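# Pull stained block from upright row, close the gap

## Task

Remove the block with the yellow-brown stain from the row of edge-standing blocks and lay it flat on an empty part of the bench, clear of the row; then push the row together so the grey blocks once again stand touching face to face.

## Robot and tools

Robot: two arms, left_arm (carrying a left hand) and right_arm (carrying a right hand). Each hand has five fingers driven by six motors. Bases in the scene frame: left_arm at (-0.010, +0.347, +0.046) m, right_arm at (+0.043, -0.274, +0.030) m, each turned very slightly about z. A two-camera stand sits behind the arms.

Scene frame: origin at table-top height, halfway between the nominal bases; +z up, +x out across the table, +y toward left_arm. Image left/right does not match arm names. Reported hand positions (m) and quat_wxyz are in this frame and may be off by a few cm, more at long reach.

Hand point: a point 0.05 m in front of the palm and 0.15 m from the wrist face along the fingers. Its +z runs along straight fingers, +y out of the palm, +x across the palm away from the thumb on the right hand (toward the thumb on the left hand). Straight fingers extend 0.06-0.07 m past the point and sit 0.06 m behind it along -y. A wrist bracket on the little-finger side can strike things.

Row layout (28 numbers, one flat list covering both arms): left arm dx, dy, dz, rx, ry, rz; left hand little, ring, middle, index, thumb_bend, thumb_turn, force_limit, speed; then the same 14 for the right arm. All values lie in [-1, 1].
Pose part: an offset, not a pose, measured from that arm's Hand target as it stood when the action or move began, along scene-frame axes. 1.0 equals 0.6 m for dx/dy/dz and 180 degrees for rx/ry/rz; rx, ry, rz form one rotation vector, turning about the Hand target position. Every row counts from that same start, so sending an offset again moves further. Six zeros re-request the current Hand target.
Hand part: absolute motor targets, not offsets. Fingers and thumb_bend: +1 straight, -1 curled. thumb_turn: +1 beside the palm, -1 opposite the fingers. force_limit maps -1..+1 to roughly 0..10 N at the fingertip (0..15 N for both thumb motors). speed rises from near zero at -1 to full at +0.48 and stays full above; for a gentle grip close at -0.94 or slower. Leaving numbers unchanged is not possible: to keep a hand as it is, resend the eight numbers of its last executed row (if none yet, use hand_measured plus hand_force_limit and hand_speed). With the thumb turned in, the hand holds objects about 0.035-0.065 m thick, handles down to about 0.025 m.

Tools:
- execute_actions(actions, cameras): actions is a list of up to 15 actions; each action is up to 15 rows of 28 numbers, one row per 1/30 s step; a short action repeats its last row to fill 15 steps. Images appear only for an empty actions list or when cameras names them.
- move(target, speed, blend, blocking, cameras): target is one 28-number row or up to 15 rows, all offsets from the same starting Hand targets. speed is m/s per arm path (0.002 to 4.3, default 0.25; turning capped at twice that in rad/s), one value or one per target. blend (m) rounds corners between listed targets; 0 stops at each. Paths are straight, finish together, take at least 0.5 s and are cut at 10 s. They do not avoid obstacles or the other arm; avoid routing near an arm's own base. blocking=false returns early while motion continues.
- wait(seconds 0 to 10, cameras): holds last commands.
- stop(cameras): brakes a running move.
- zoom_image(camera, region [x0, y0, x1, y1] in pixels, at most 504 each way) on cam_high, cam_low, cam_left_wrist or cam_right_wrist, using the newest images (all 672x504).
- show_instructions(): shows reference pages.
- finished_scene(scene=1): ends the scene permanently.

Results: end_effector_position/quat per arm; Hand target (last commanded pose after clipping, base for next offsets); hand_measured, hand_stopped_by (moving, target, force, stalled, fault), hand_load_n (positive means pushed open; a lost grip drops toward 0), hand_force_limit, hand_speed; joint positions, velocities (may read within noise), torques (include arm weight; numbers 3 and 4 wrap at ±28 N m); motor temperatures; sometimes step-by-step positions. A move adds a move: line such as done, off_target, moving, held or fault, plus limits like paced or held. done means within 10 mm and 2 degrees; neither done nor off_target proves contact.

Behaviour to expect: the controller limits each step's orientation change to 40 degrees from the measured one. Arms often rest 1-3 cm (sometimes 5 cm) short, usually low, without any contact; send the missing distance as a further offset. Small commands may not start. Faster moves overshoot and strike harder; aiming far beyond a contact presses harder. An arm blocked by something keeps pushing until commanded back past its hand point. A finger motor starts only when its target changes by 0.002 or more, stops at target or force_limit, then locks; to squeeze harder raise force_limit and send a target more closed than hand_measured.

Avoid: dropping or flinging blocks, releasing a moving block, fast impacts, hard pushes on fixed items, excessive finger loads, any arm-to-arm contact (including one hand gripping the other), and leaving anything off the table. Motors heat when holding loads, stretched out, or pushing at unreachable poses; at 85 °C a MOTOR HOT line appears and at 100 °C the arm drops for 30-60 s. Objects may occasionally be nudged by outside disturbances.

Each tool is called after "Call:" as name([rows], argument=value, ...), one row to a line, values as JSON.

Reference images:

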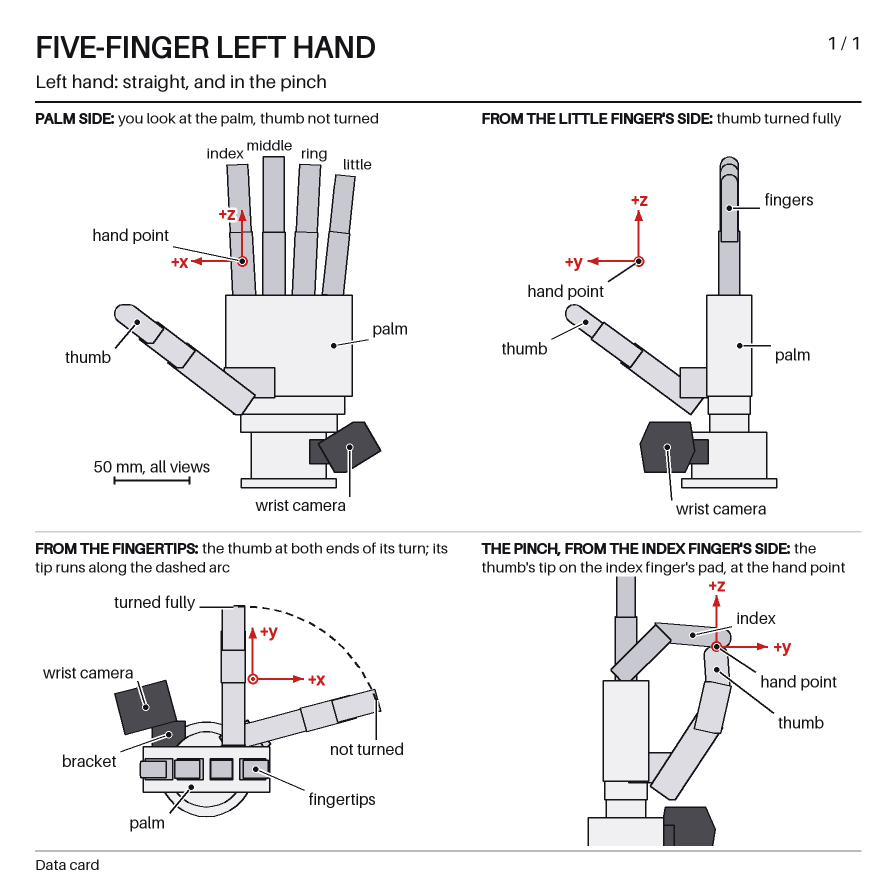

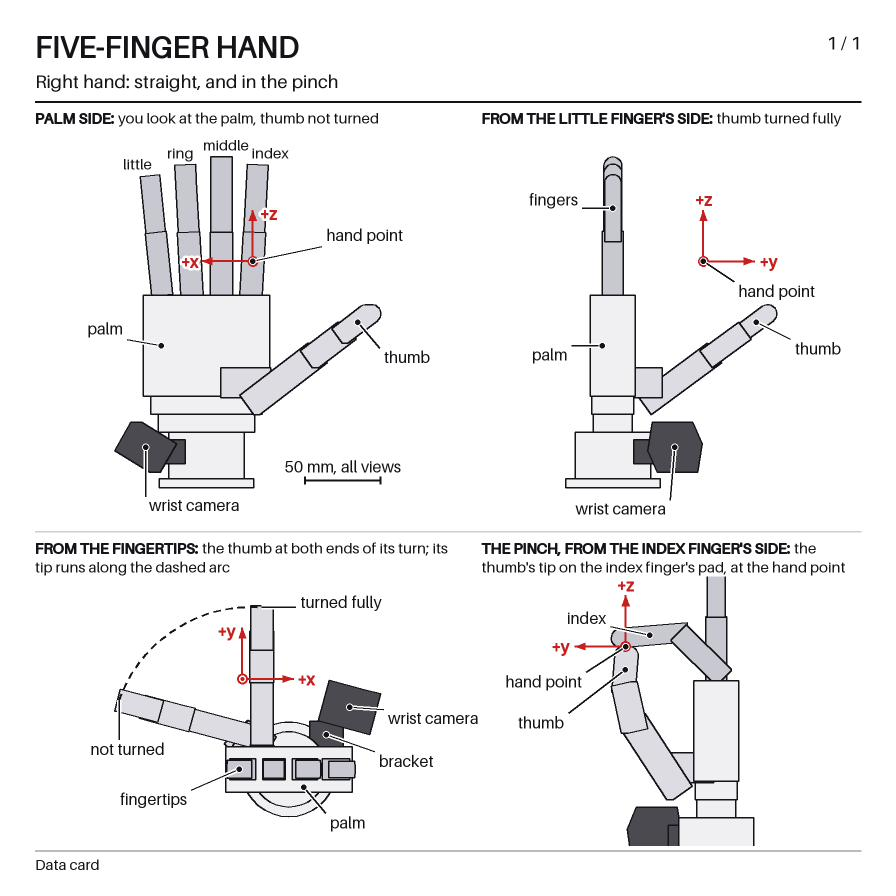

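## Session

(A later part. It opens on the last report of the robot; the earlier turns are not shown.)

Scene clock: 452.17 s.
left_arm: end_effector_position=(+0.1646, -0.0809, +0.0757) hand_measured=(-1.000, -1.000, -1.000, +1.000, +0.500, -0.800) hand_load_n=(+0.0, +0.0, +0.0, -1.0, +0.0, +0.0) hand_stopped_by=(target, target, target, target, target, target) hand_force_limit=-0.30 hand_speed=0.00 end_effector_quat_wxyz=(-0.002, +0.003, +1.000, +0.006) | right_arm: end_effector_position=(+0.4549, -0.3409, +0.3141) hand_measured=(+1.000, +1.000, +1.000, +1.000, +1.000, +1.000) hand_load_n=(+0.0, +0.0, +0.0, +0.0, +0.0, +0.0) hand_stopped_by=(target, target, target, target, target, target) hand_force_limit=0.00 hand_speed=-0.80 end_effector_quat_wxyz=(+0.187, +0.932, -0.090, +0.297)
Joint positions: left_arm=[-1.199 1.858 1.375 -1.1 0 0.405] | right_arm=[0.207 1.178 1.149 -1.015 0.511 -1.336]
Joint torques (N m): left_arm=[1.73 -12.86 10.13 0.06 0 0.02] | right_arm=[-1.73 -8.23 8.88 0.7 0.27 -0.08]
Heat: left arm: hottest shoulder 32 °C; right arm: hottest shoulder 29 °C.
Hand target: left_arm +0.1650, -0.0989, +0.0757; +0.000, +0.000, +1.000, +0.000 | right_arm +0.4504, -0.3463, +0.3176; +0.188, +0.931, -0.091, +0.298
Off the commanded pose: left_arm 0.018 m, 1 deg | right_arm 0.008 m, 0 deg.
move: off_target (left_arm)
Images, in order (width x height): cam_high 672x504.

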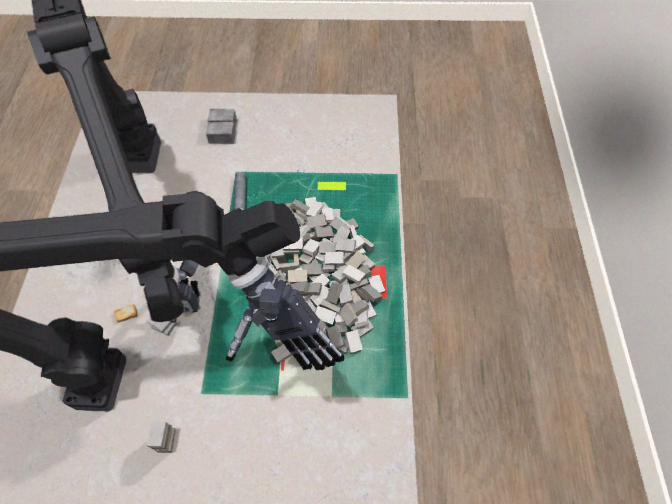

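Call:
move([
  [0.0,0.03,0.02,0,0,0,-1,-1,-1,1,0.5,-0.8,-0.3,0.0,0,0,0,0,0,0,1,1,1,1,1,1,0,-0.8],
  [0.0,0.1,0.15,0,0,0,-1,-1,-1,1,0.5,-0.8,-0.3,0.0,0,0,0,0,0,0,1,1,1,1,1,1,0,-0.8],
  [0.0,0.2,0.2,0,0,0,1,1,1,1,0.5,-0.8,-0.3,-0.3,0,0,0,0,0,0,1,1,1,1,1,1,0,-0.8],
], speed=0.15, cameras=["cam_high","cam_left_wrist"])

Call:
zoom_image(camera="cam_high", region=[120, 260, 220, 340])

Scene clock: 456.97 s.
left_arm: end_effector_position=(+0.1641, +0.0160, +0.1931) hand_measured=(+1.000, +1.000, +1.000, +1.000, +0.500, -0.800) hand_load_n=(+0.0, +0.0, +0.0, +0.0, +0.0, +0.0) hand_stopped_by=(target, target, target, target, target, target) hand_force_limit=-0.30 hand_speed=-0.30 end_effector_quat_wxyz=(+0.001, -0.004, +1.000, -0.001) | right_arm: end_effector_position=(+0.4549, -0.3409, +0.3141) hand_measured=(+1.000, +1.000, +1.000, +1.000, +1.000, +1.000) hand_load_n=(+0.0, +0.0, +0.0, +0.0, +0.0, +0.0) hand_stopped_by=(target, target, target, target, target, target) hand_force_limit=0.00 hand_speed=-0.80 end_effector_quat_wxyz=(+0.187, +0.932, -0.090, +0.297)
Joint positions: left_arm=[-1.112 1.522 1.267 -1.313 0 0.479] | right_arm=[0.207 1.178 1.149 -1.015 0.511 -1.336]
Joint torques (N m): left_arm=[2.14 -11.63 6.91 -0.25 -0.05 0.22] | right_arm=[-1.49 -7.47 8.8 0.83 0.22 -0.06]
Heat: left arm: hottest shoulder 32 °C; right arm: hottest shoulder 29 °C.
Hand target: left_arm +0.1649, +0.0212, +0.1956; +0.000, +0.000, +1.000, +0.000 | right_arm +0.4504, -0.3463, +0.3176; +0.188, +0.931, -0.091, +0.298
Off the commanded pose: left_arm 0.006 m, 0 deg | right_arm 0.008 m, 0 deg.
move: done
Images, in order (width x height): cam_high 672x504, cam_left_wrist 672x504.

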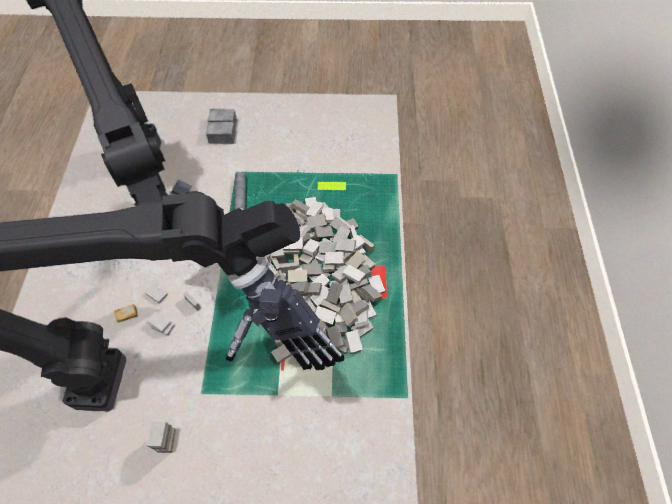

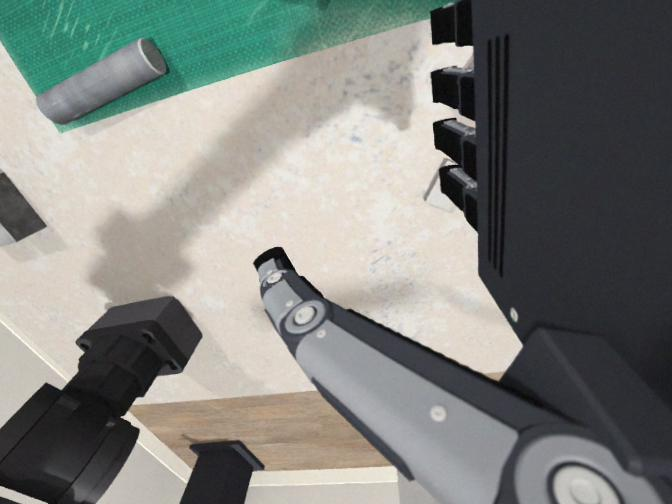

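Scaled by 5.040 from the camera's 672x504 image, which has a finer 960x720 frame.

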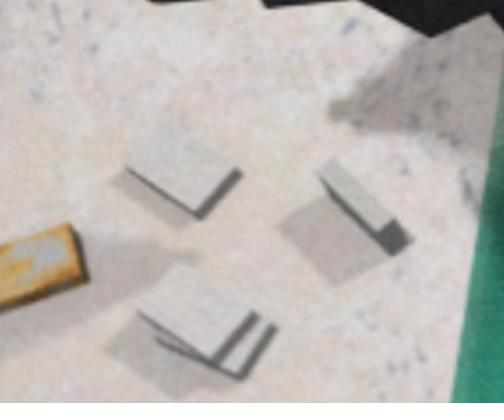

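Call:
move(target=[-0.104,-0.1653,-0.1677,-0.3072,-0.1741,0.2948,1,1,1,0.4,0.5,-0.8,-0.3,-0.3,0,0,0,0,0,0,1,1,1,1,1,1,0,-0.8], speed=0.2, cameras=["cam_high","cam_left_wrist"])

Call:
zoom_image(camera="cam_high", region=[120, 260, 220, 340])

Scene clock: 465.93 s.
left_arm: end_effector_position=(+0.1063, -0.0762, +0.1016) hand_measured=(+1.000, +1.000, +1.000, +0.400, +0.500, -0.800) hand_load_n=(-0.5, +0.0, +0.0, +0.0, +0.0, +0.0) hand_stopped_by=(target, target, target, target, target, target) hand_force_limit=-0.30 hand_speed=-0.30 end_effector_quat_wxyz=(+0.252, -0.422, +0.750, -0.442) | right_arm: end_effector_position=(+0.4549, -0.3409, +0.3141) hand_measured=(+1.000, +1.000, +1.000, +1.000, +1.000, +1.000) hand_load_n=(+0.0, +0.0, +0.0, +0.0, +0.0, +0.0) hand_stopped_by=(target, target, target, target, target, target) hand_force_limit=0.00 hand_speed=-0.80 end_effector_quat_wxyz=(+0.187, +0.932, -0.090, +0.297)
Joint positions: left_arm=[-1.562 1.316 0.57 -0.046 -0.826 -0.634] | right_arm=[0.207 1.178 1.149 -1.015 0.511 -1.336]
Joint torques (N m): left_arm=[1.26 -5.13 6.17 1.31 -0.54 -0.04] | right_arm=[-1.32 -8.47 8.95 0.95 0.26 -0.09]
Heat: left arm: hottest shoulder 32 °C; right arm: hottest shoulder 29 °C.
Hand target: left_arm +0.1027, -0.0780, +0.0950; +0.250, -0.424, +0.750, -0.442 | right_arm +0.4504, -0.3463, +0.3176; +0.188, +0.931, -0.091, +0.298
Off the commanded pose: left_arm 0.008 m, 0 deg | right_arm 0.008 m, 0 deg.
move: done
Images, in order (width x height): cam_high 672x504, cam_left_wrist 672x504.

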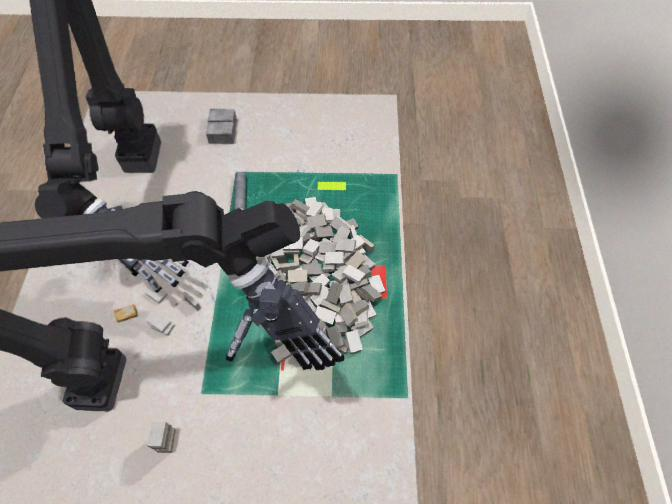

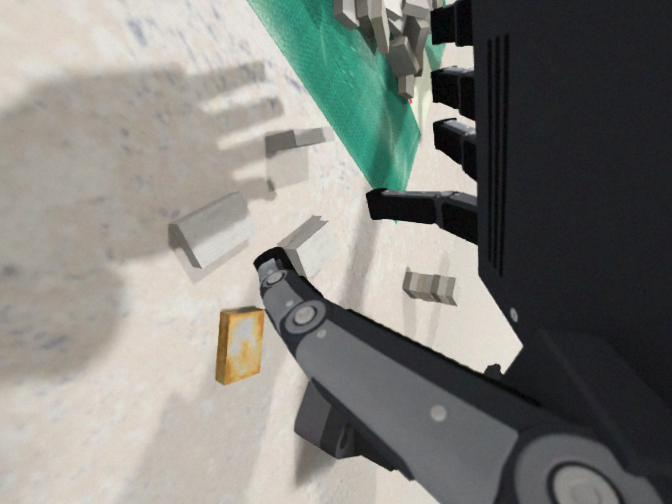

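Scaled by 5.040 from the camera's 672x504 image, which has a finer 960x720 frame.

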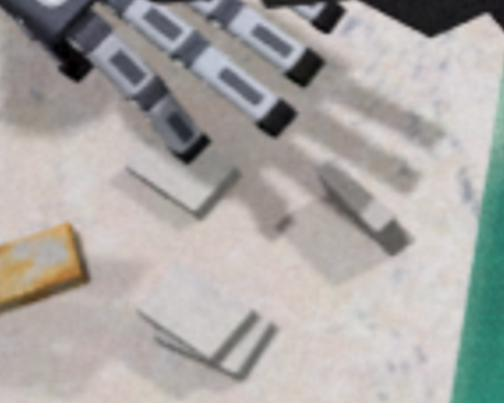

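Call:
move(target=[0.008,-0.006,-0.09,0,0,0,1,1,1,0.4,0.5,-0.8,-0.3,-0.3,0,0,0,0,0,0,1,1,1,1,1,1,0,-0.8], speed=0.1, cameras=["cam_high","cam_left_wrist"])

Call:
zoom_image(camera="cam_high", region=[130, 265, 190, 310])

Call:
zoom_image(camera="cam_left_wrist", region=[180, 150, 430, 350])

Scene clock: 468.10 s.
left_arm: end_effector_position=(+0.1055, -0.0835, +0.0482) hand_measured=(+1.000, +1.000, +1.000, +0.400, +0.500, -0.800) hand_load_n=(+0.0, +0.0, +0.0, +0.0, +0.0, +0.0) hand_stopped_by=(target, target, target, target, target, target) hand_force_limit=-0.30 hand_speed=-0.30 end_effector_quat_wxyz=(+0.248, -0.423, +0.749, -0.445) | right_arm: end_effector_position=(+0.4549, -0.3409, +0.3141) hand_measured=(+1.000, +1.000, +1.000, +1.000, +1.000, +1.000) hand_load_n=(-0.5, +0.0, +0.0, +0.0, +0.0, +0.0) hand_stopped_by=(target, target, target, target, target, target) hand_force_limit=0.00 hand_speed=-0.80 end_effector_quat_wxyz=(+0.187, +0.932, -0.090, +0.297)
Joint positions: left_arm=[-1.562 1.489 0.528 0.18 -0.82 -0.634] | right_arm=[0.207 1.178 1.149 -1.015 0.511 -1.336]
Joint torques (N m): left_arm=[2.84 -5.54 4.93 1.57 -0.36 0.04] | right_arm=[-1.9 -8.35 8.76 0.79 0.25 -0.1]
Heat: left arm: hottest shoulder 32 °C; right arm: hottest shoulder 29 °C.
Hand target: left_arm +0.1075, -0.0816, +0.0410; +0.250, -0.424, +0.750, -0.442 | right_arm +0.4504, -0.3463, +0.3176; +0.188, +0.931, -0.091, +0.298
Off the commanded pose: left_arm 0.008 m, 1 deg | right_arm 0.008 m, 0 deg.
move: done
Images, in order (width x height): cam_high 672x504, cam_left_wrist 672x504.

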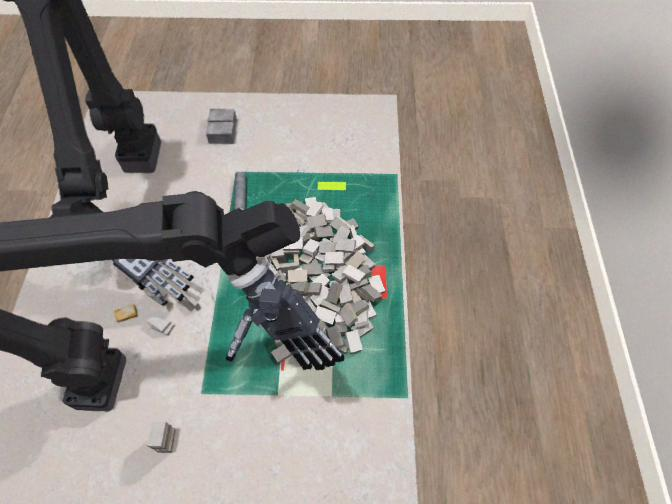

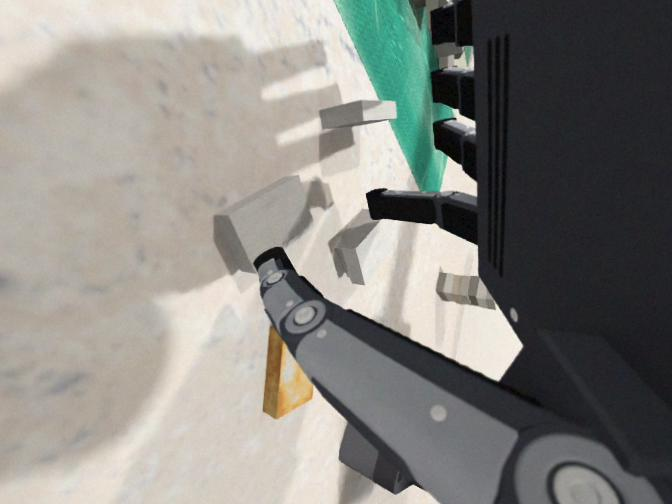

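Scaled by 8.400 from the camera's 672x504 image, which has a finer 960x720 frame.

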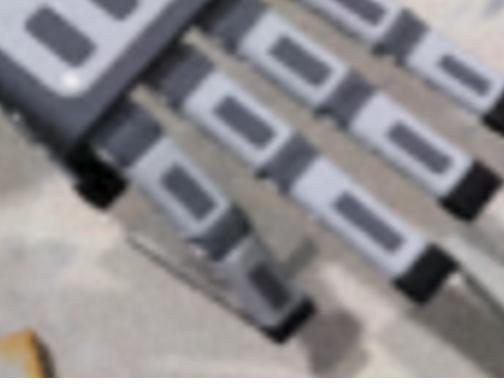

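Scaled by 2.016 from the camera's 672x504 image, which has a finer 960x720 frame.

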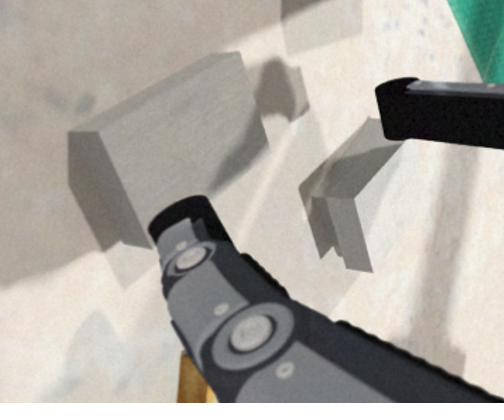

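Call:
move(target=[0.008,0.019,-0.018,0,0,0,1,1,1,0.4,0.5,-0.8,-0.3,-0.3,0,0,0,0,0,0,1,1,1,1,1,1,0,-0.8], speed=0.1, cameras=["cam_high","cam_left_wrist"])

Call:
zoom_image(camera="cam_high", region=[130, 265, 190, 310])

Call:
zoom_image(camera="cam_left_wrist", region=[180, 150, 430, 350])

Scene clock: 470.47 s.
left_arm: end_effector_position=(+0.1088, -0.0742, +0.0384) hand_measured=(+1.000, +1.000, +1.000, +0.400, +0.500, -0.800) hand_load_n=(+0.0, +0.0, +0.0, +0.0, +0.0, +0.0) hand_stopped_by=(target, target, target, target, target, target) hand_force_limit=-0.30 hand_speed=-0.30 end_effector_quat_wxyz=(+0.244, -0.427, +0.747, -0.448) | right_arm: end_effector_position=(+0.4549, -0.3409, +0.3141) hand_measured=(+1.000, +1.000, +1.000, +1.000, +1.000, +1.000) hand_load_n=(+0.0, +0.0, +0.0, +0.0, +0.0, +0.0) hand_stopped_by=(target, target, target, target, target, target) hand_force_limit=0.00 hand_speed=-0.80 end_effector_quat_wxyz=(+0.187, +0.932, -0.090, +0.297)
Joint positions: left_arm=[-1.549 1.501 0.49 0.244 -0.809 -0.63] | right_arm=[0.207 1.178 1.149 -1.015 0.511 -1.336]
Joint torques (N m): left_arm=[2.2 -5.71 4.55 1.58 -0.36 0.15] | right_arm=[-1.96 -8.47 8.79 0.79 0.23 -0.08]
Heat: left arm: hottest shoulder 32 °C; right arm: hottest shoulder 29 °C.
Hand target: left_arm +0.1122, -0.0703, +0.0303; +0.250, -0.424, +0.750, -0.442 | right_arm +0.4504, -0.3463, +0.3176; +0.188, +0.931, -0.091, +0.298
Off the commanded pose: left_arm 0.010 m, 1 deg | right_arm 0.008 m, 0 deg.
move: done
Images, in order (width x height): cam_high 672x504, cam_left_wrist 672x504.

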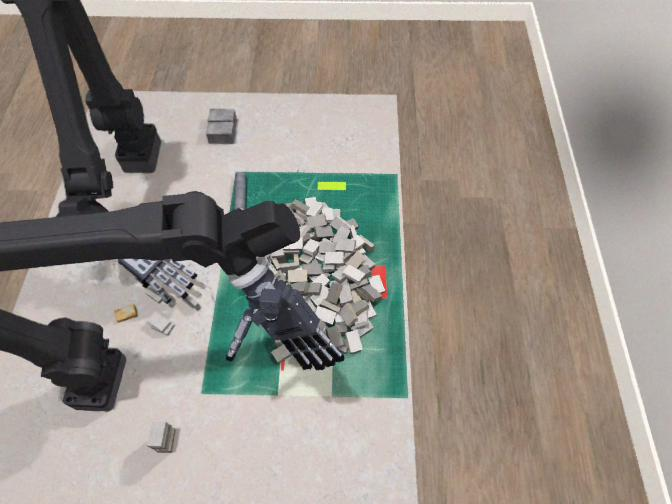

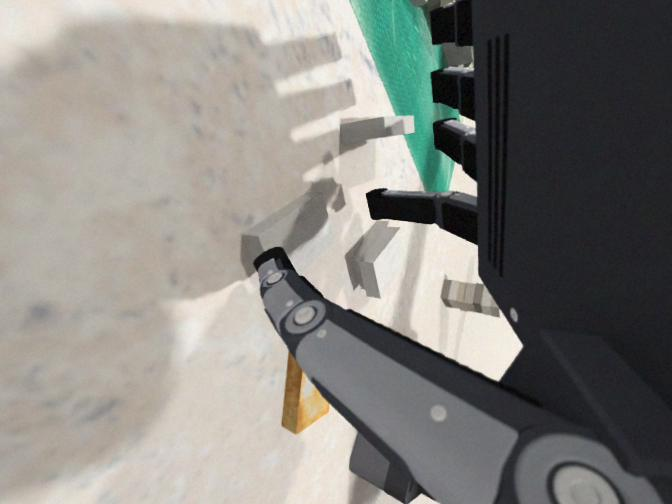

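Scaled by 8.400 from the camera's 672x504 image, which has a finer 960x720 frame.

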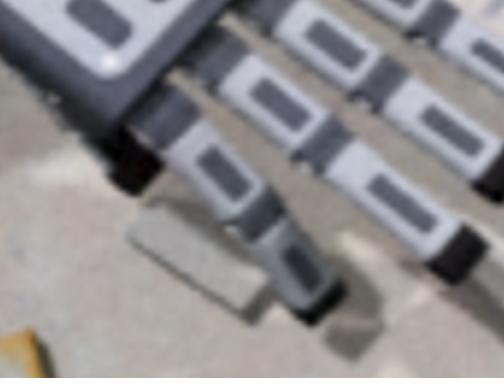

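Scaled by 2.016 from the camera's 672x504 image, which has a finer 960x720 frame.

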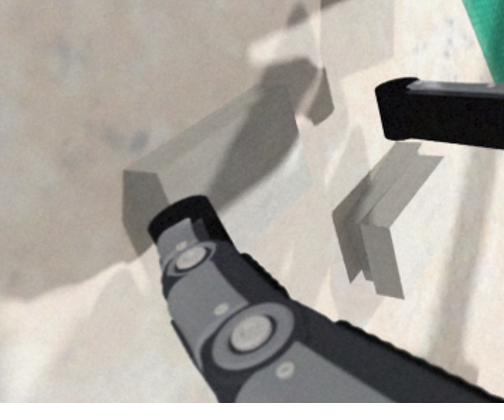

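Call:
move(target=[-0.004,0.004,-0.018,0,0,0,1,1,1,0.4,0.5,-0.8,-0.3,-0.3,0,0,0,0,0,0,1,1,1,1,1,1,0,-0.8], speed=0.06, cameras=["cam_high","cam_left_wrist"])

Call:
zoom_image(camera="cam_high", region=[130, 265, 190, 310])

Call:
zoom_image(camera="cam_left_wrist", region=[180, 150, 430, 350])

Scene clock: 472.07 s.
left_arm: end_effector_position=(+0.1087, -0.0709, +0.0268) hand_measured=(+1.000, +1.000, +1.000, +0.400, +0.500, -0.800) hand_load_n=(+0.0, +0.0, +0.0, +0.0, +0.0, +0.0) hand_stopped_by=(target, target, target, target, target, target) hand_force_limit=-0.30 hand_speed=-0.30 end_effector_quat_wxyz=(+0.245, -0.426, +0.748, -0.446) | right_arm: end_effector_position=(+0.4549, -0.3409, +0.3141) hand_measured=(+1.000, +1.000, +1.000, +1.000, +1.000, +1.000) hand_load_n=(+0.0, +0.5, +0.0, +0.0, +0.0, +0.0) hand_stopped_by=(target, target, target, target, target, target) hand_force_limit=0.00 hand_speed=-0.80 end_effector_quat_wxyz=(+0.187, +0.932, -0.090, +0.297)
Joint positions: left_arm=[-1.549 1.536 0.478 0.285 -0.809 -0.63] | right_arm=[0.207 1.178 1.149 -1.015 0.511 -1.336]
Joint torques (N m): left_arm=[2.14 -6.07 4.4 1.54 -0.51 0.1] | right_arm=[-1.38 -8.06 8.83 0.83 0.26 -0.1]
Heat: left arm: hottest shoulder 32 °C; right arm: hottest shoulder 29 °C.
Hand target: left_arm +0.1098, -0.0678, +0.0195; +0.250, -0.424, +0.750, -0.442 | right_arm +0.4504, -0.3463, +0.3176; +0.188, +0.931, -0.091, +0.298
Off the commanded pose: left_arm 0.008 m, 1 deg | right_arm 0.008 m, 0 deg.
move: done
Images, in order (width x height): cam_high 672x504, cam_left_wrist 672x504.

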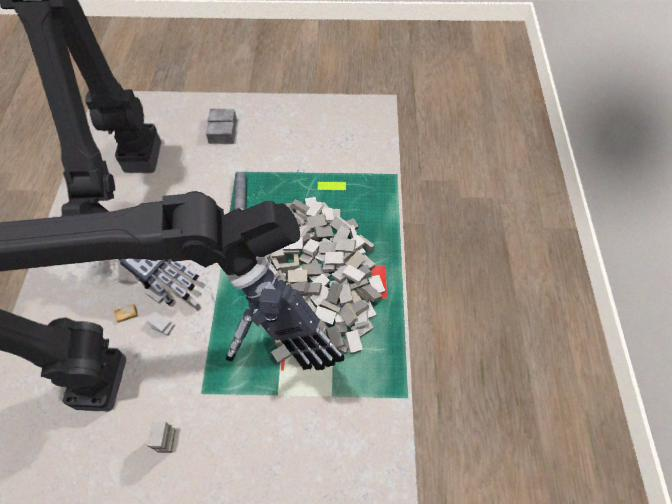

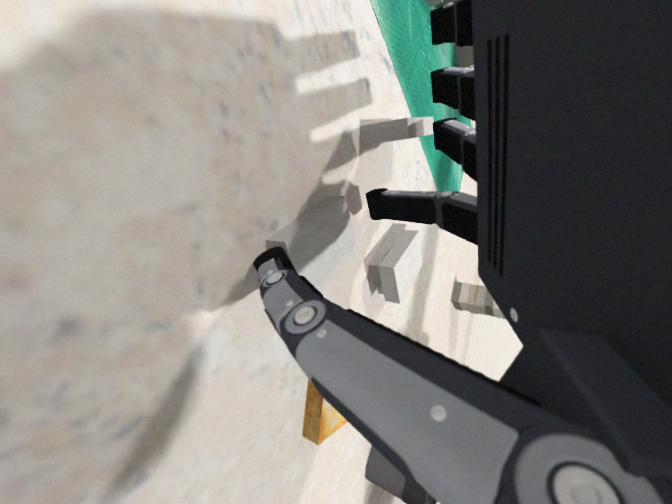

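Scaled by 8.400 from the camera's 672x504 image, which has a finer 960x720 frame.

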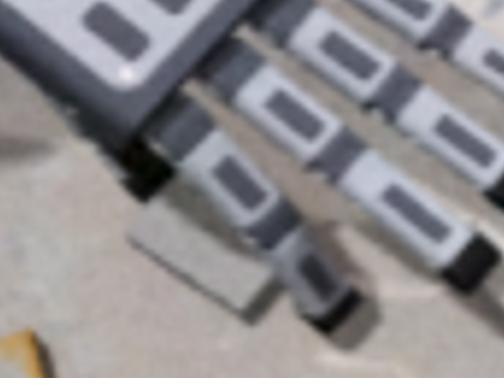

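Scaled by 2.016 from the camera's 672x504 image, which has a finer 960x720 frame.

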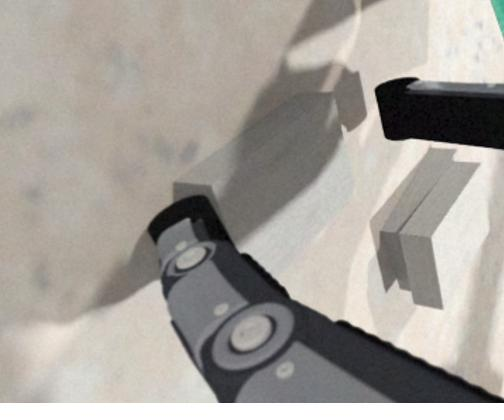

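Call:
move([
  [0.0,-0.003,-0.006,0,0,0,1,1,1,0.4,0.5,-0.8,-0.3,-0.3,0,0,0,0,0,0,1,1,1,1,1,1,0,-0.8],
  [0.0,-0.003,-0.003,0,0,0,1,1,1,0.0,0.5,-0.8,-0.3,-0.92,0,0,0,0,0,0,1,1,1,1,1,1,0,-0.8],
], speed=0.06, cameras=["cam_high","cam_left_wrist"])

Call:
zoom_image(camera="cam_left_wrist", region=[180, 150, 430, 350])

Scene clock: 475.00 s.
left_arm: end_effector_position=(+0.1092, -0.0717, +0.0251) hand_measured=(+1.000, +1.000, +1.000, +0.162, +0.500, -0.800) hand_load_n=(+0.0, +0.0, -0.5, +5.0, +3.0, -1.0) hand_stopped_by=(target, target, target, force, target, target) hand_force_limit=-0.30 hand_speed=-0.92 end_effector_quat_wxyz=(+0.246, -0.427, +0.747, -0.447) | right_arm: end_effector_position=(+0.4549, -0.3409, +0.3141) hand_measured=(+1.000, +1.000, +1.000, +1.000, +1.000, +1.000) hand_load_n=(+0.0, +0.0, +0.0, +0.5, +0.0, -0.5) hand_stopped_by=(target, target, target, target, target, target) hand_force_limit=0.00 hand_speed=-0.80 end_effector_quat_wxyz=(+0.187, +0.932, -0.090, +0.297)
Joint positions: left_arm=[-1.549 1.546 0.478 0.297 -0.812 -0.63] | right_arm=[0.207 1.178 1.149 -1.015 0.511 -1.336]
Joint torques (N m): left_arm=[1.96 -5.66 4.46 1.22 -0.41 0.15] | right_arm=[-2.02 -8.23 8.87 0.79 0.29 -0.11]
Heat: left arm: hottest shoulder 32 °C; right arm: hottest shoulder 29 °C.
Hand target: left_arm +0.1098, -0.0696, +0.0176; +0.250, -0.424, +0.750, -0.442 | right_arm +0.4504, -0.3463, +0.3176; +0.188, +0.931, -0.091, +0.298
Off the commanded pose: left_arm 0.008 m, 1 deg | right_arm 0.008 m, 0 deg.
move: done
Images, in order (width x height): cam_high 672x504, cam_left_wrist 672x504.

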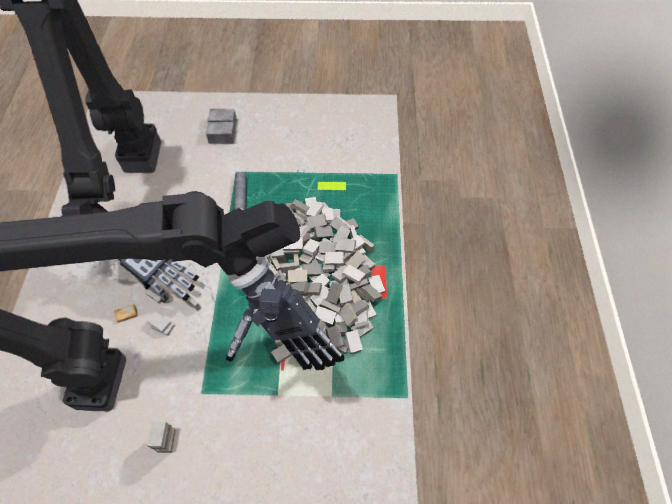

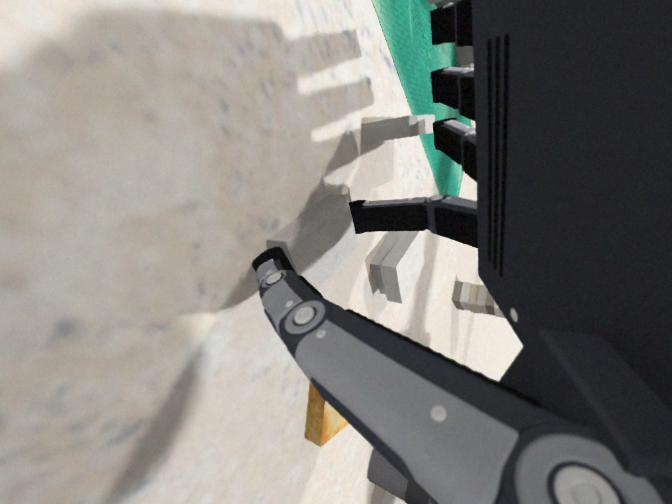

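Scaled by 2.016 from the camera's 672x504 image, which has a finer 960x720 frame.

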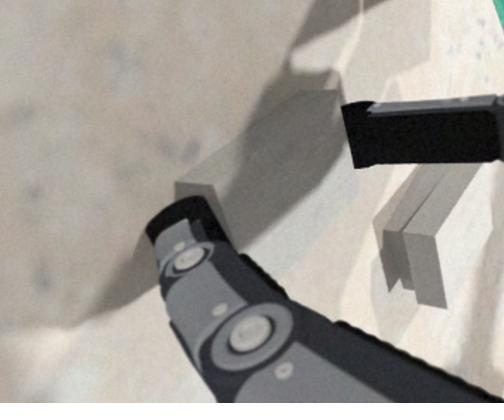

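Call:
move(target=[0.0,0.0,0.095,0,0,0,1,1,1,0.0,0.5,-0.8,-0.3,-0.92,0,0,0,0,0,0,1,1,1,1,1,1,0,-0.8], speed=0.06, cameras=["cam_high","cam_left_wrist"])

Call:
zoom_image(camera="cam_left_wrist", region=[220, 170, 400, 330])

Scene clock: 476.97 s.
left_arm: end_effector_position=(+0.1080, -0.0484, +0.0522) hand_measured=(+1.000, +1.000, +1.000, +0.162, +0.502, -0.800) hand_load_n=(+0.0, +0.0, +0.0, +4.5, +4.0, -0.5) hand_stopped_by=(target, target, target, force, target, target) hand_force_limit=-0.30 hand_speed=-0.92 end_effector_quat_wxyz=(+0.259, -0.419, +0.761, -0.422) | right_arm: end_effector_position=(+0.4549, -0.3409, +0.3141) hand_measured=(+1.000, +1.000, +1.000, +1.000, +1.000, +1.000) hand_load_n=(+0.0, +0.0, +0.0, +0.0, +0.0, +0.0) hand_stopped_by=(target, target, target, target, target, target) hand_force_limit=0.00 hand_speed=-0.80 end_effector_quat_wxyz=(+0.187, +0.932, -0.090, +0.297)
Joint positions: left_arm=[-1.549 1.39 0.478 0.075 -0.812 -0.63] | right_arm=[0.207 1.178 1.149 -1.015 0.511 -1.336]
Joint torques (N m): left_arm=[2.14 -8 8.46 0.73 -0.49 0.12] | right_arm=[-1.44 -7.65 8.87 0.73 0.27 -0.05]
Heat: left arm: hottest shoulder 32 °C; right arm: hottest shoulder 29 °C.
Hand target: left_arm +0.1098, -0.0697, +0.0747; +0.250, -0.424, +0.750, -0.442 | right_arm +0.4504, -0.3463, +0.3176; +0.188, +0.931, -0.091, +0.298
Off the commanded pose: left_arm 0.031 m, 3 deg | right_arm 0.008 m, 0 deg.
move: off_target (left_arm)
Images, in order (width x height): cam_high 672x504, cam_left_wrist 672x504.

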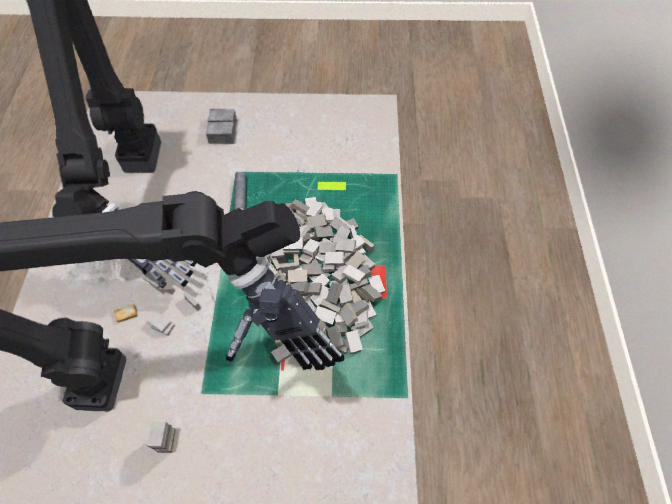

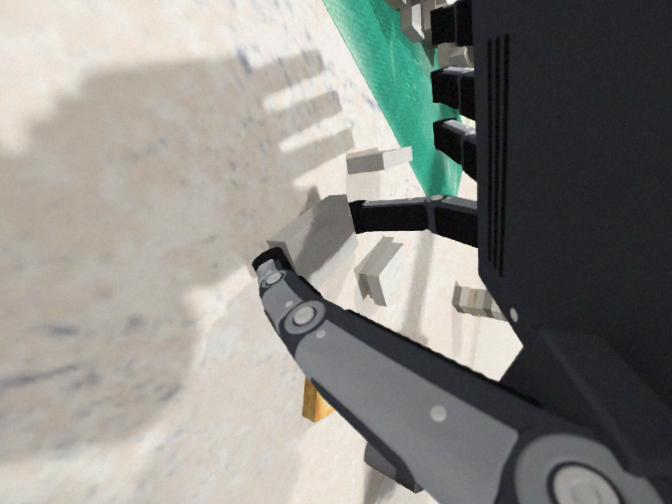

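Scaled by 2.800 from the camera's 672x504 image, which has a finer 960x720 frame.

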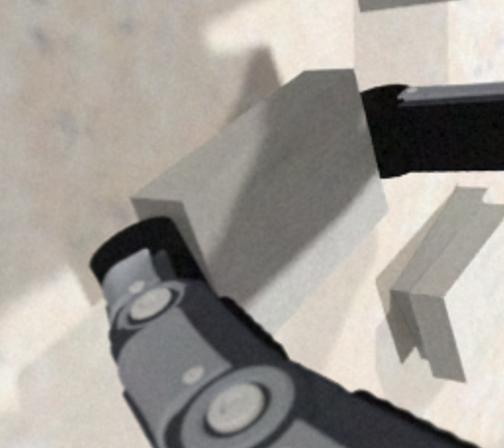

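Call:
move(target=[0.0,0.0,-0.02,0,0,0,1,1,1,0.164,0.5,-0.8,-0.3,-0.95,0,0,0,0,0,0,1,1,1,1,1,1,0,-0.8], speed=0.06, cameras=["cam_left_wrist"])

Call:
zoom_image(camera="cam_left_wrist", region=[220, 170, 400, 330])

Scene clock: 479.00 s.
left_arm: end_effector_position=(+0.1083, -0.0529, +0.0551) hand_measured=(+1.000, +1.000, +1.000, +0.164, +0.502, -0.800) hand_load_n=(+0.0, +0.0, +0.0, +4.0, +3.5, -0.5) hand_stopped_by=(target, target, target, force, target, target) hand_force_limit=-0.30 hand_speed=-0.95 end_effector_quat_wxyz=(+0.254, -0.422, +0.757, -0.430) | right_arm: end_effector_position=(+0.4549, -0.3409, +0.3141) hand_measured=(+1.000, +1.000, +1.000, +1.000, +1.000, +1.000) hand_load_n=(+0.0, +0.0, +0.0, +0.0, +0.0, +0.0) hand_stopped_by=(target, target, target, target, target, target) hand_force_limit=0.00 hand_speed=-0.80 end_effector_quat_wxyz=(+0.187, +0.932, -0.090, +0.297)
Joint positions: left_arm=[-1.549 1.391 0.478 0.098 -0.812 -0.63] | right_arm=[0.207 1.178 1.149 -1.015 0.511 -1.336]
Joint torques (N m): left_arm=[1.79 -4.78 7.58 1.47 -0.44 0.12] | right_arm=[-1.38 -7.77 8.84 0.57 0.25 -0.05]
Heat: left arm: hottest shoulder 32 °C; right arm: hottest shoulder 29 °C.
Hand target: left_arm +0.1098, -0.0696, +0.0625; +0.250, -0.424, +0.750, -0.442 | right_arm +0.4504, -0.3463, +0.3176; +0.188, +0.931, -0.091, +0.298
Off the commanded pose: left_arm 0.018 m, 2 deg | right_arm 0.008 m, 0 deg.
move: off_target (left_arm)
Images, in order (width x height): cam_left_wrist 672x504.

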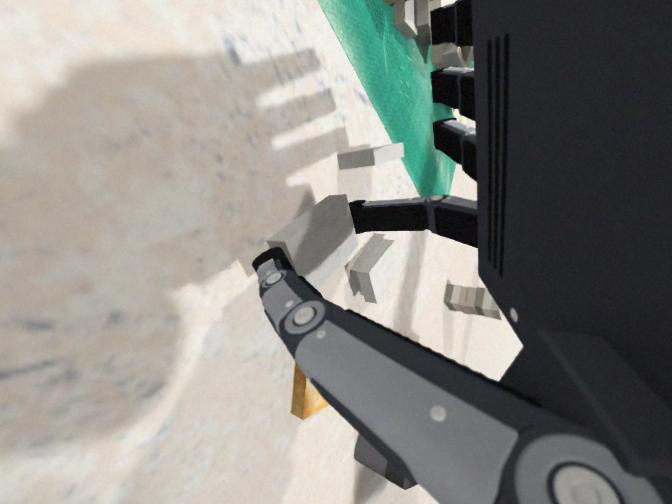

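Scaled by 2.800 from the camera's 672x504 image, which has a finer 960x720 frame.

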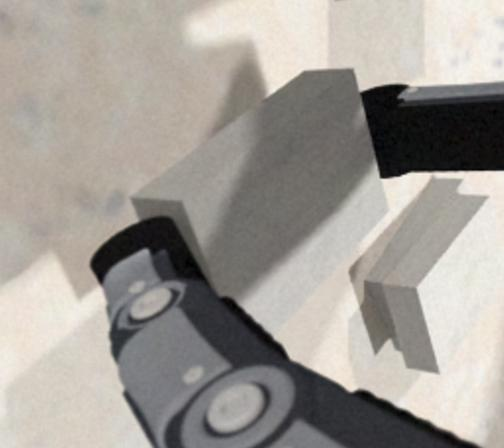

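Call:
move(target=[0.0,0.0,0.0,0,0,0,1,1,1,0.169,0.5,-0.8,-0.3,-0.95,0,0,0,0,0,0,1,1,1,1,1,1,0,-0.8], speed=0.06, cameras=["cam_left_wrist"])

Call:
zoom_image(camera="cam_left_wrist", region=[220, 170, 400, 330])

Scene clock: 479.83 s.
left_arm: end_effector_position=(+0.1083, -0.0530, +0.0552) hand_measured=(+1.000, +1.000, +1.000, +0.170, +0.502, -0.800) hand_load_n=(+0.0, +0.0, +0.0, +2.5, +2.0, +0.0) hand_stopped_by=(target, target, target, target, target, target) hand_force_limit=-0.30 hand_speed=-0.95 end_effector_quat_wxyz=(+0.254, -0.422, +0.757, -0.430) | right_arm: end_effector_position=(+0.4549, -0.3409, +0.3141) hand_measured=(+1.000, +1.000, +1.000, +1.000, +1.000, +1.000) hand_load_n=(+0.0, +0.0, +0.0, +0.0, +0.0, +0.0) hand_stopped_by=(target, target, target, target, target, target) hand_force_limit=0.00 hand_speed=-0.80 end_effector_quat_wxyz=(+0.187, +0.932, -0.090, +0.297)
Joint positions: left_arm=[-1.549 1.391 0.478 0.099 -0.812 -0.63] | right_arm=[0.207 1.178 1.149 -1.015 0.511 -1.336]
Joint torques (N m): left_arm=[2.49 -5.36 7.65 1.58 -0.46 0.13] | right_arm=[-1.96 -7.88 8.87 0.83 0.26 -0.09]
Heat: left arm: hottest shoulder 32 °C; right arm: hottest shoulder 29 °C.
Hand target: left_arm +0.1098, -0.0696, +0.0627; +0.250, -0.424, +0.750, -0.442 | right_arm +0.4504, -0.3463, +0.3176; +0.188, +0.931, -0.091, +0.298
Off the commanded pose: left_arm 0.018 m, 2 deg | right_arm 0.008 m, 0 deg.
move: off_target (left_arm)
Images, in order (width x height): cam_left_wrist 672x504.

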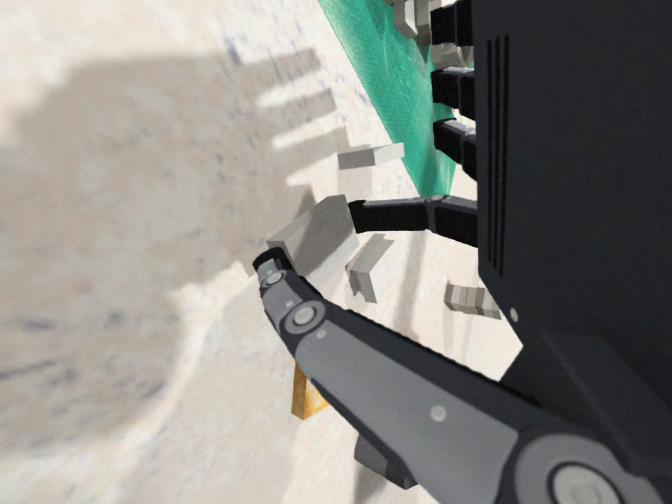

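Scaled by 2.800 from the camera's 672x504 image, which has a finer 960x720 frame.

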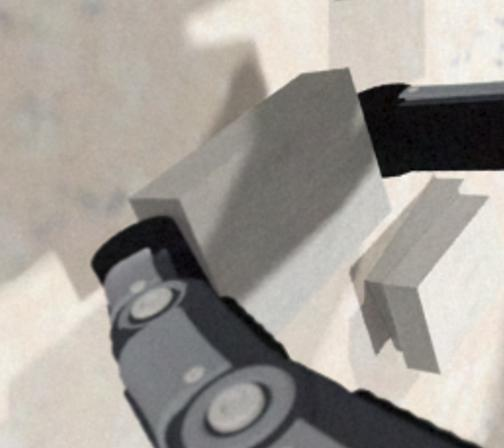

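Call:
move(target=[0.0,0.0,0.0,0,0,0,1,1,1,0.1725,0.5,-0.8,-0.3,-0.95,0,0,0,0,0,0,1,1,1,1,1,1,0,-0.8], speed=0.06, cameras=["cam_left_wrist"])

Call:
zoom_image(camera="cam_left_wrist", region=[220, 170, 400, 330])

Scene clock: 480.67 s.
left_arm: end_effector_position=(+0.1083, -0.0537, +0.0557) hand_measured=(+1.000, +1.000, +1.000, +0.172, +0.500, -0.800) hand_load_n=(+0.0, +0.0, +0.0, +0.0, +0.0, +0.0) hand_stopped_by=(target, target, target, target, target, target) hand_force_limit=-0.30 hand_speed=-0.95 end_effector_quat_wxyz=(+0.254, -0.422, +0.756, -0.432) | right_arm: end_effector_position=(+0.4549, -0.3409, +0.3141) hand_measured=(+1.000, +1.000, +1.000, +1.000, +1.000, +1.000) hand_load_n=(+0.0, +0.0, +0.0, +0.0, -0.5, -0.5) hand_stopped_by=(target, target, target, target, target, target) hand_force_limit=0.00 hand_speed=-0.80 end_effector_quat_wxyz=(+0.187, +0.932, -0.090, +0.297)
Joint positions: left_arm=[-1.549 1.391 0.478 0.102 -0.812 -0.63] | right_arm=[0.207 1.178 1.149 -1.015 0.511 -1.336]
Joint torques (N m): left_arm=[2.55 -5.01 7.58 1.52 -0.42 0.18] | right_arm=[-1.2 -7.88 8.91 0.87 0.25 -0.08]
Heat: left arm: hottest shoulder 32 °C; right arm: hottest shoulder 29 °C.
Hand target: left_arm +0.1098, -0.0696, +0.0627; +0.250, -0.424, +0.750, -0.442 | right_arm +0.4504, -0.3463, +0.3176; +0.188, +0.931, -0.091, +0.298
Off the commanded pose: left_arm 0.017 m, 1 deg | right_arm 0.008 m, 0 deg.
move: off_target (left_arm)
Images, in order (width x height): cam_left_wrist 672x504.

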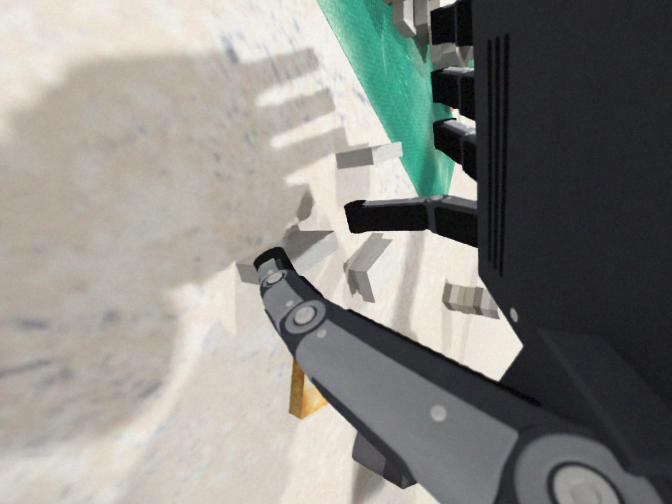

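Scaled by 2.800 from the camera's 672x504 image, which has a finer 960x720 frame.

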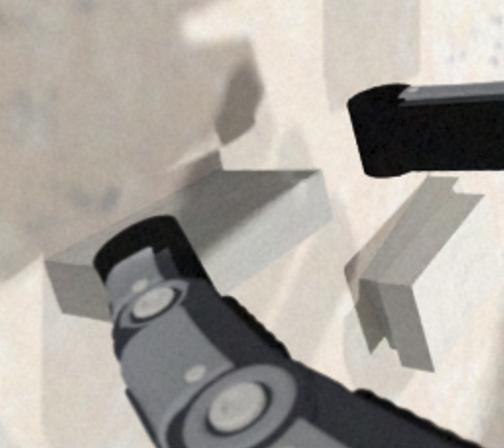

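Call:
execute_actions(actions=[])

Call:
zoom_image(camera="cam_high", region=[130, 265, 190, 310])

Scene clock: 480.87 s.
left_arm: end_effector_position=(+0.1083, -0.0538, +0.0558) hand_measured=(+1.000, +1.000, +1.000, +0.172, +0.500, -0.800) hand_load_n=(+0.0, +0.0, +0.0, +0.0, +0.0, +0.0) hand_stopped_by=(target, target, target, target, target, target) hand_force_limit=-0.30 hand_speed=-0.95 end_effector_quat_wxyz=(+0.254, -0.422, +0.756, -0.432) | right_arm: end_effector_position=(+0.4549, -0.3409, +0.3141) hand_measured=(+1.000, +1.000, +1.000, +1.000, +1.000, +1.000) hand_load_n=(+0.0, +0.0, +0.0, +0.0, -0.5, +0.0) hand_stopped_by=(target, target, target, target, target, target) hand_force_limit=0.00 hand_speed=-0.80 end_effector_quat_wxyz=(+0.187, +0.932, -0.090, +0.297)
Joint positions: left_arm=[-1.549 1.391 0.478 0.102 -0.812 -0.63] | right_arm=[0.207 1.178 1.149 -1.015 0.511 -1.336]
Joint velocities: within noise
Joint torques (N m): left_arm=[2.26 -4.89 7.79 1.55 -0.44 0.17] | right_arm=[-2.32 -7.88 8.87 0.76 0.27 -0.07]
Motor temperatures (°C): left_arm=[27 32 31 24 28 25] | right_arm=[26 29 28 26 26 24]
Heat: left arm: hottest shoulder 32 °C; right arm: hottest shoulder 29 °C.
Hand target: left_arm +0.1098, -0.0696, +0.0627; +0.250, -0.424, +0.750, -0.442 | right_arm +0.4504, -0.3463, +0.3176; +0.188, +0.931, -0.091, +0.298
Off the commanded pose: left_arm 0.017 m, 1 deg | right_arm 0.008 m, 0 deg.

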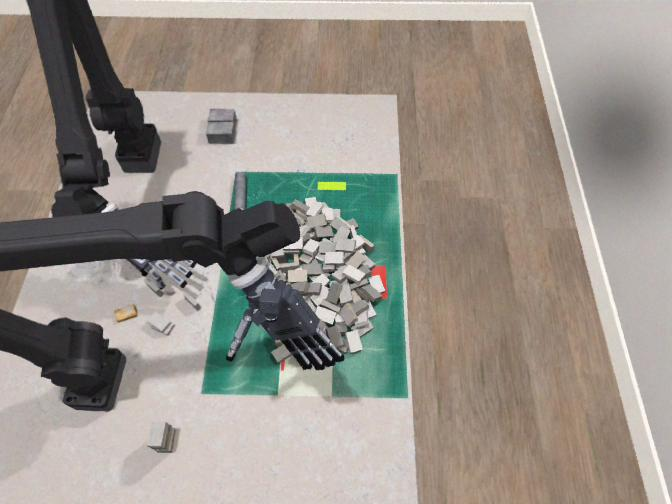

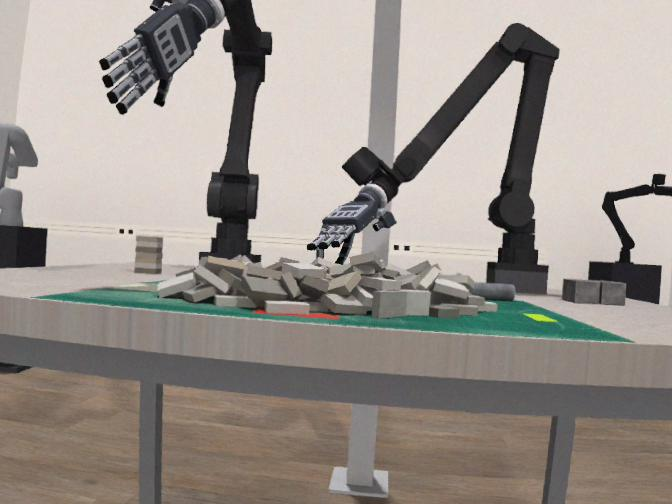

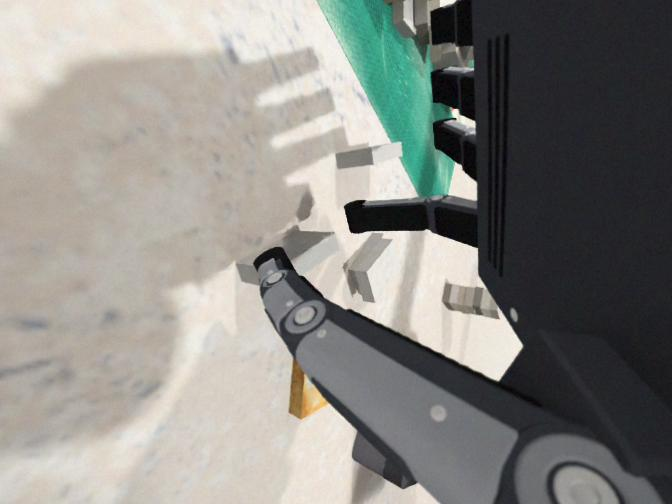

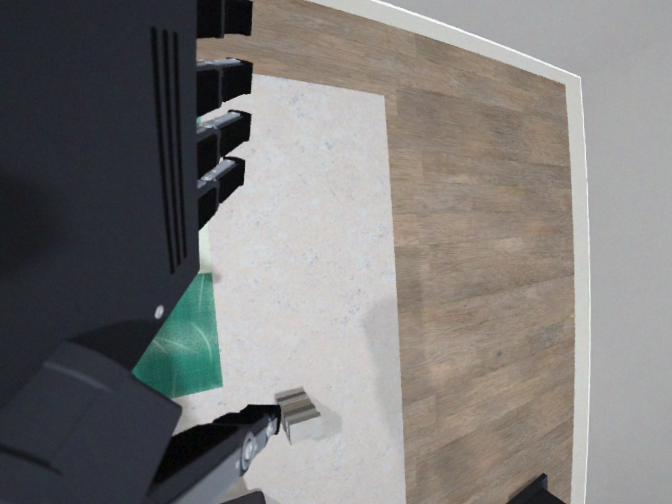

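Scaled by 8.400 from the camera's 672x504 image, which has a finer 960x720 frame.

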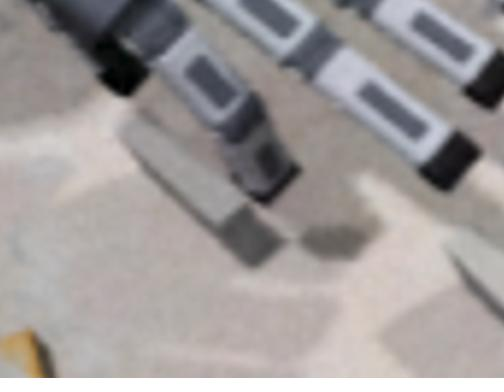

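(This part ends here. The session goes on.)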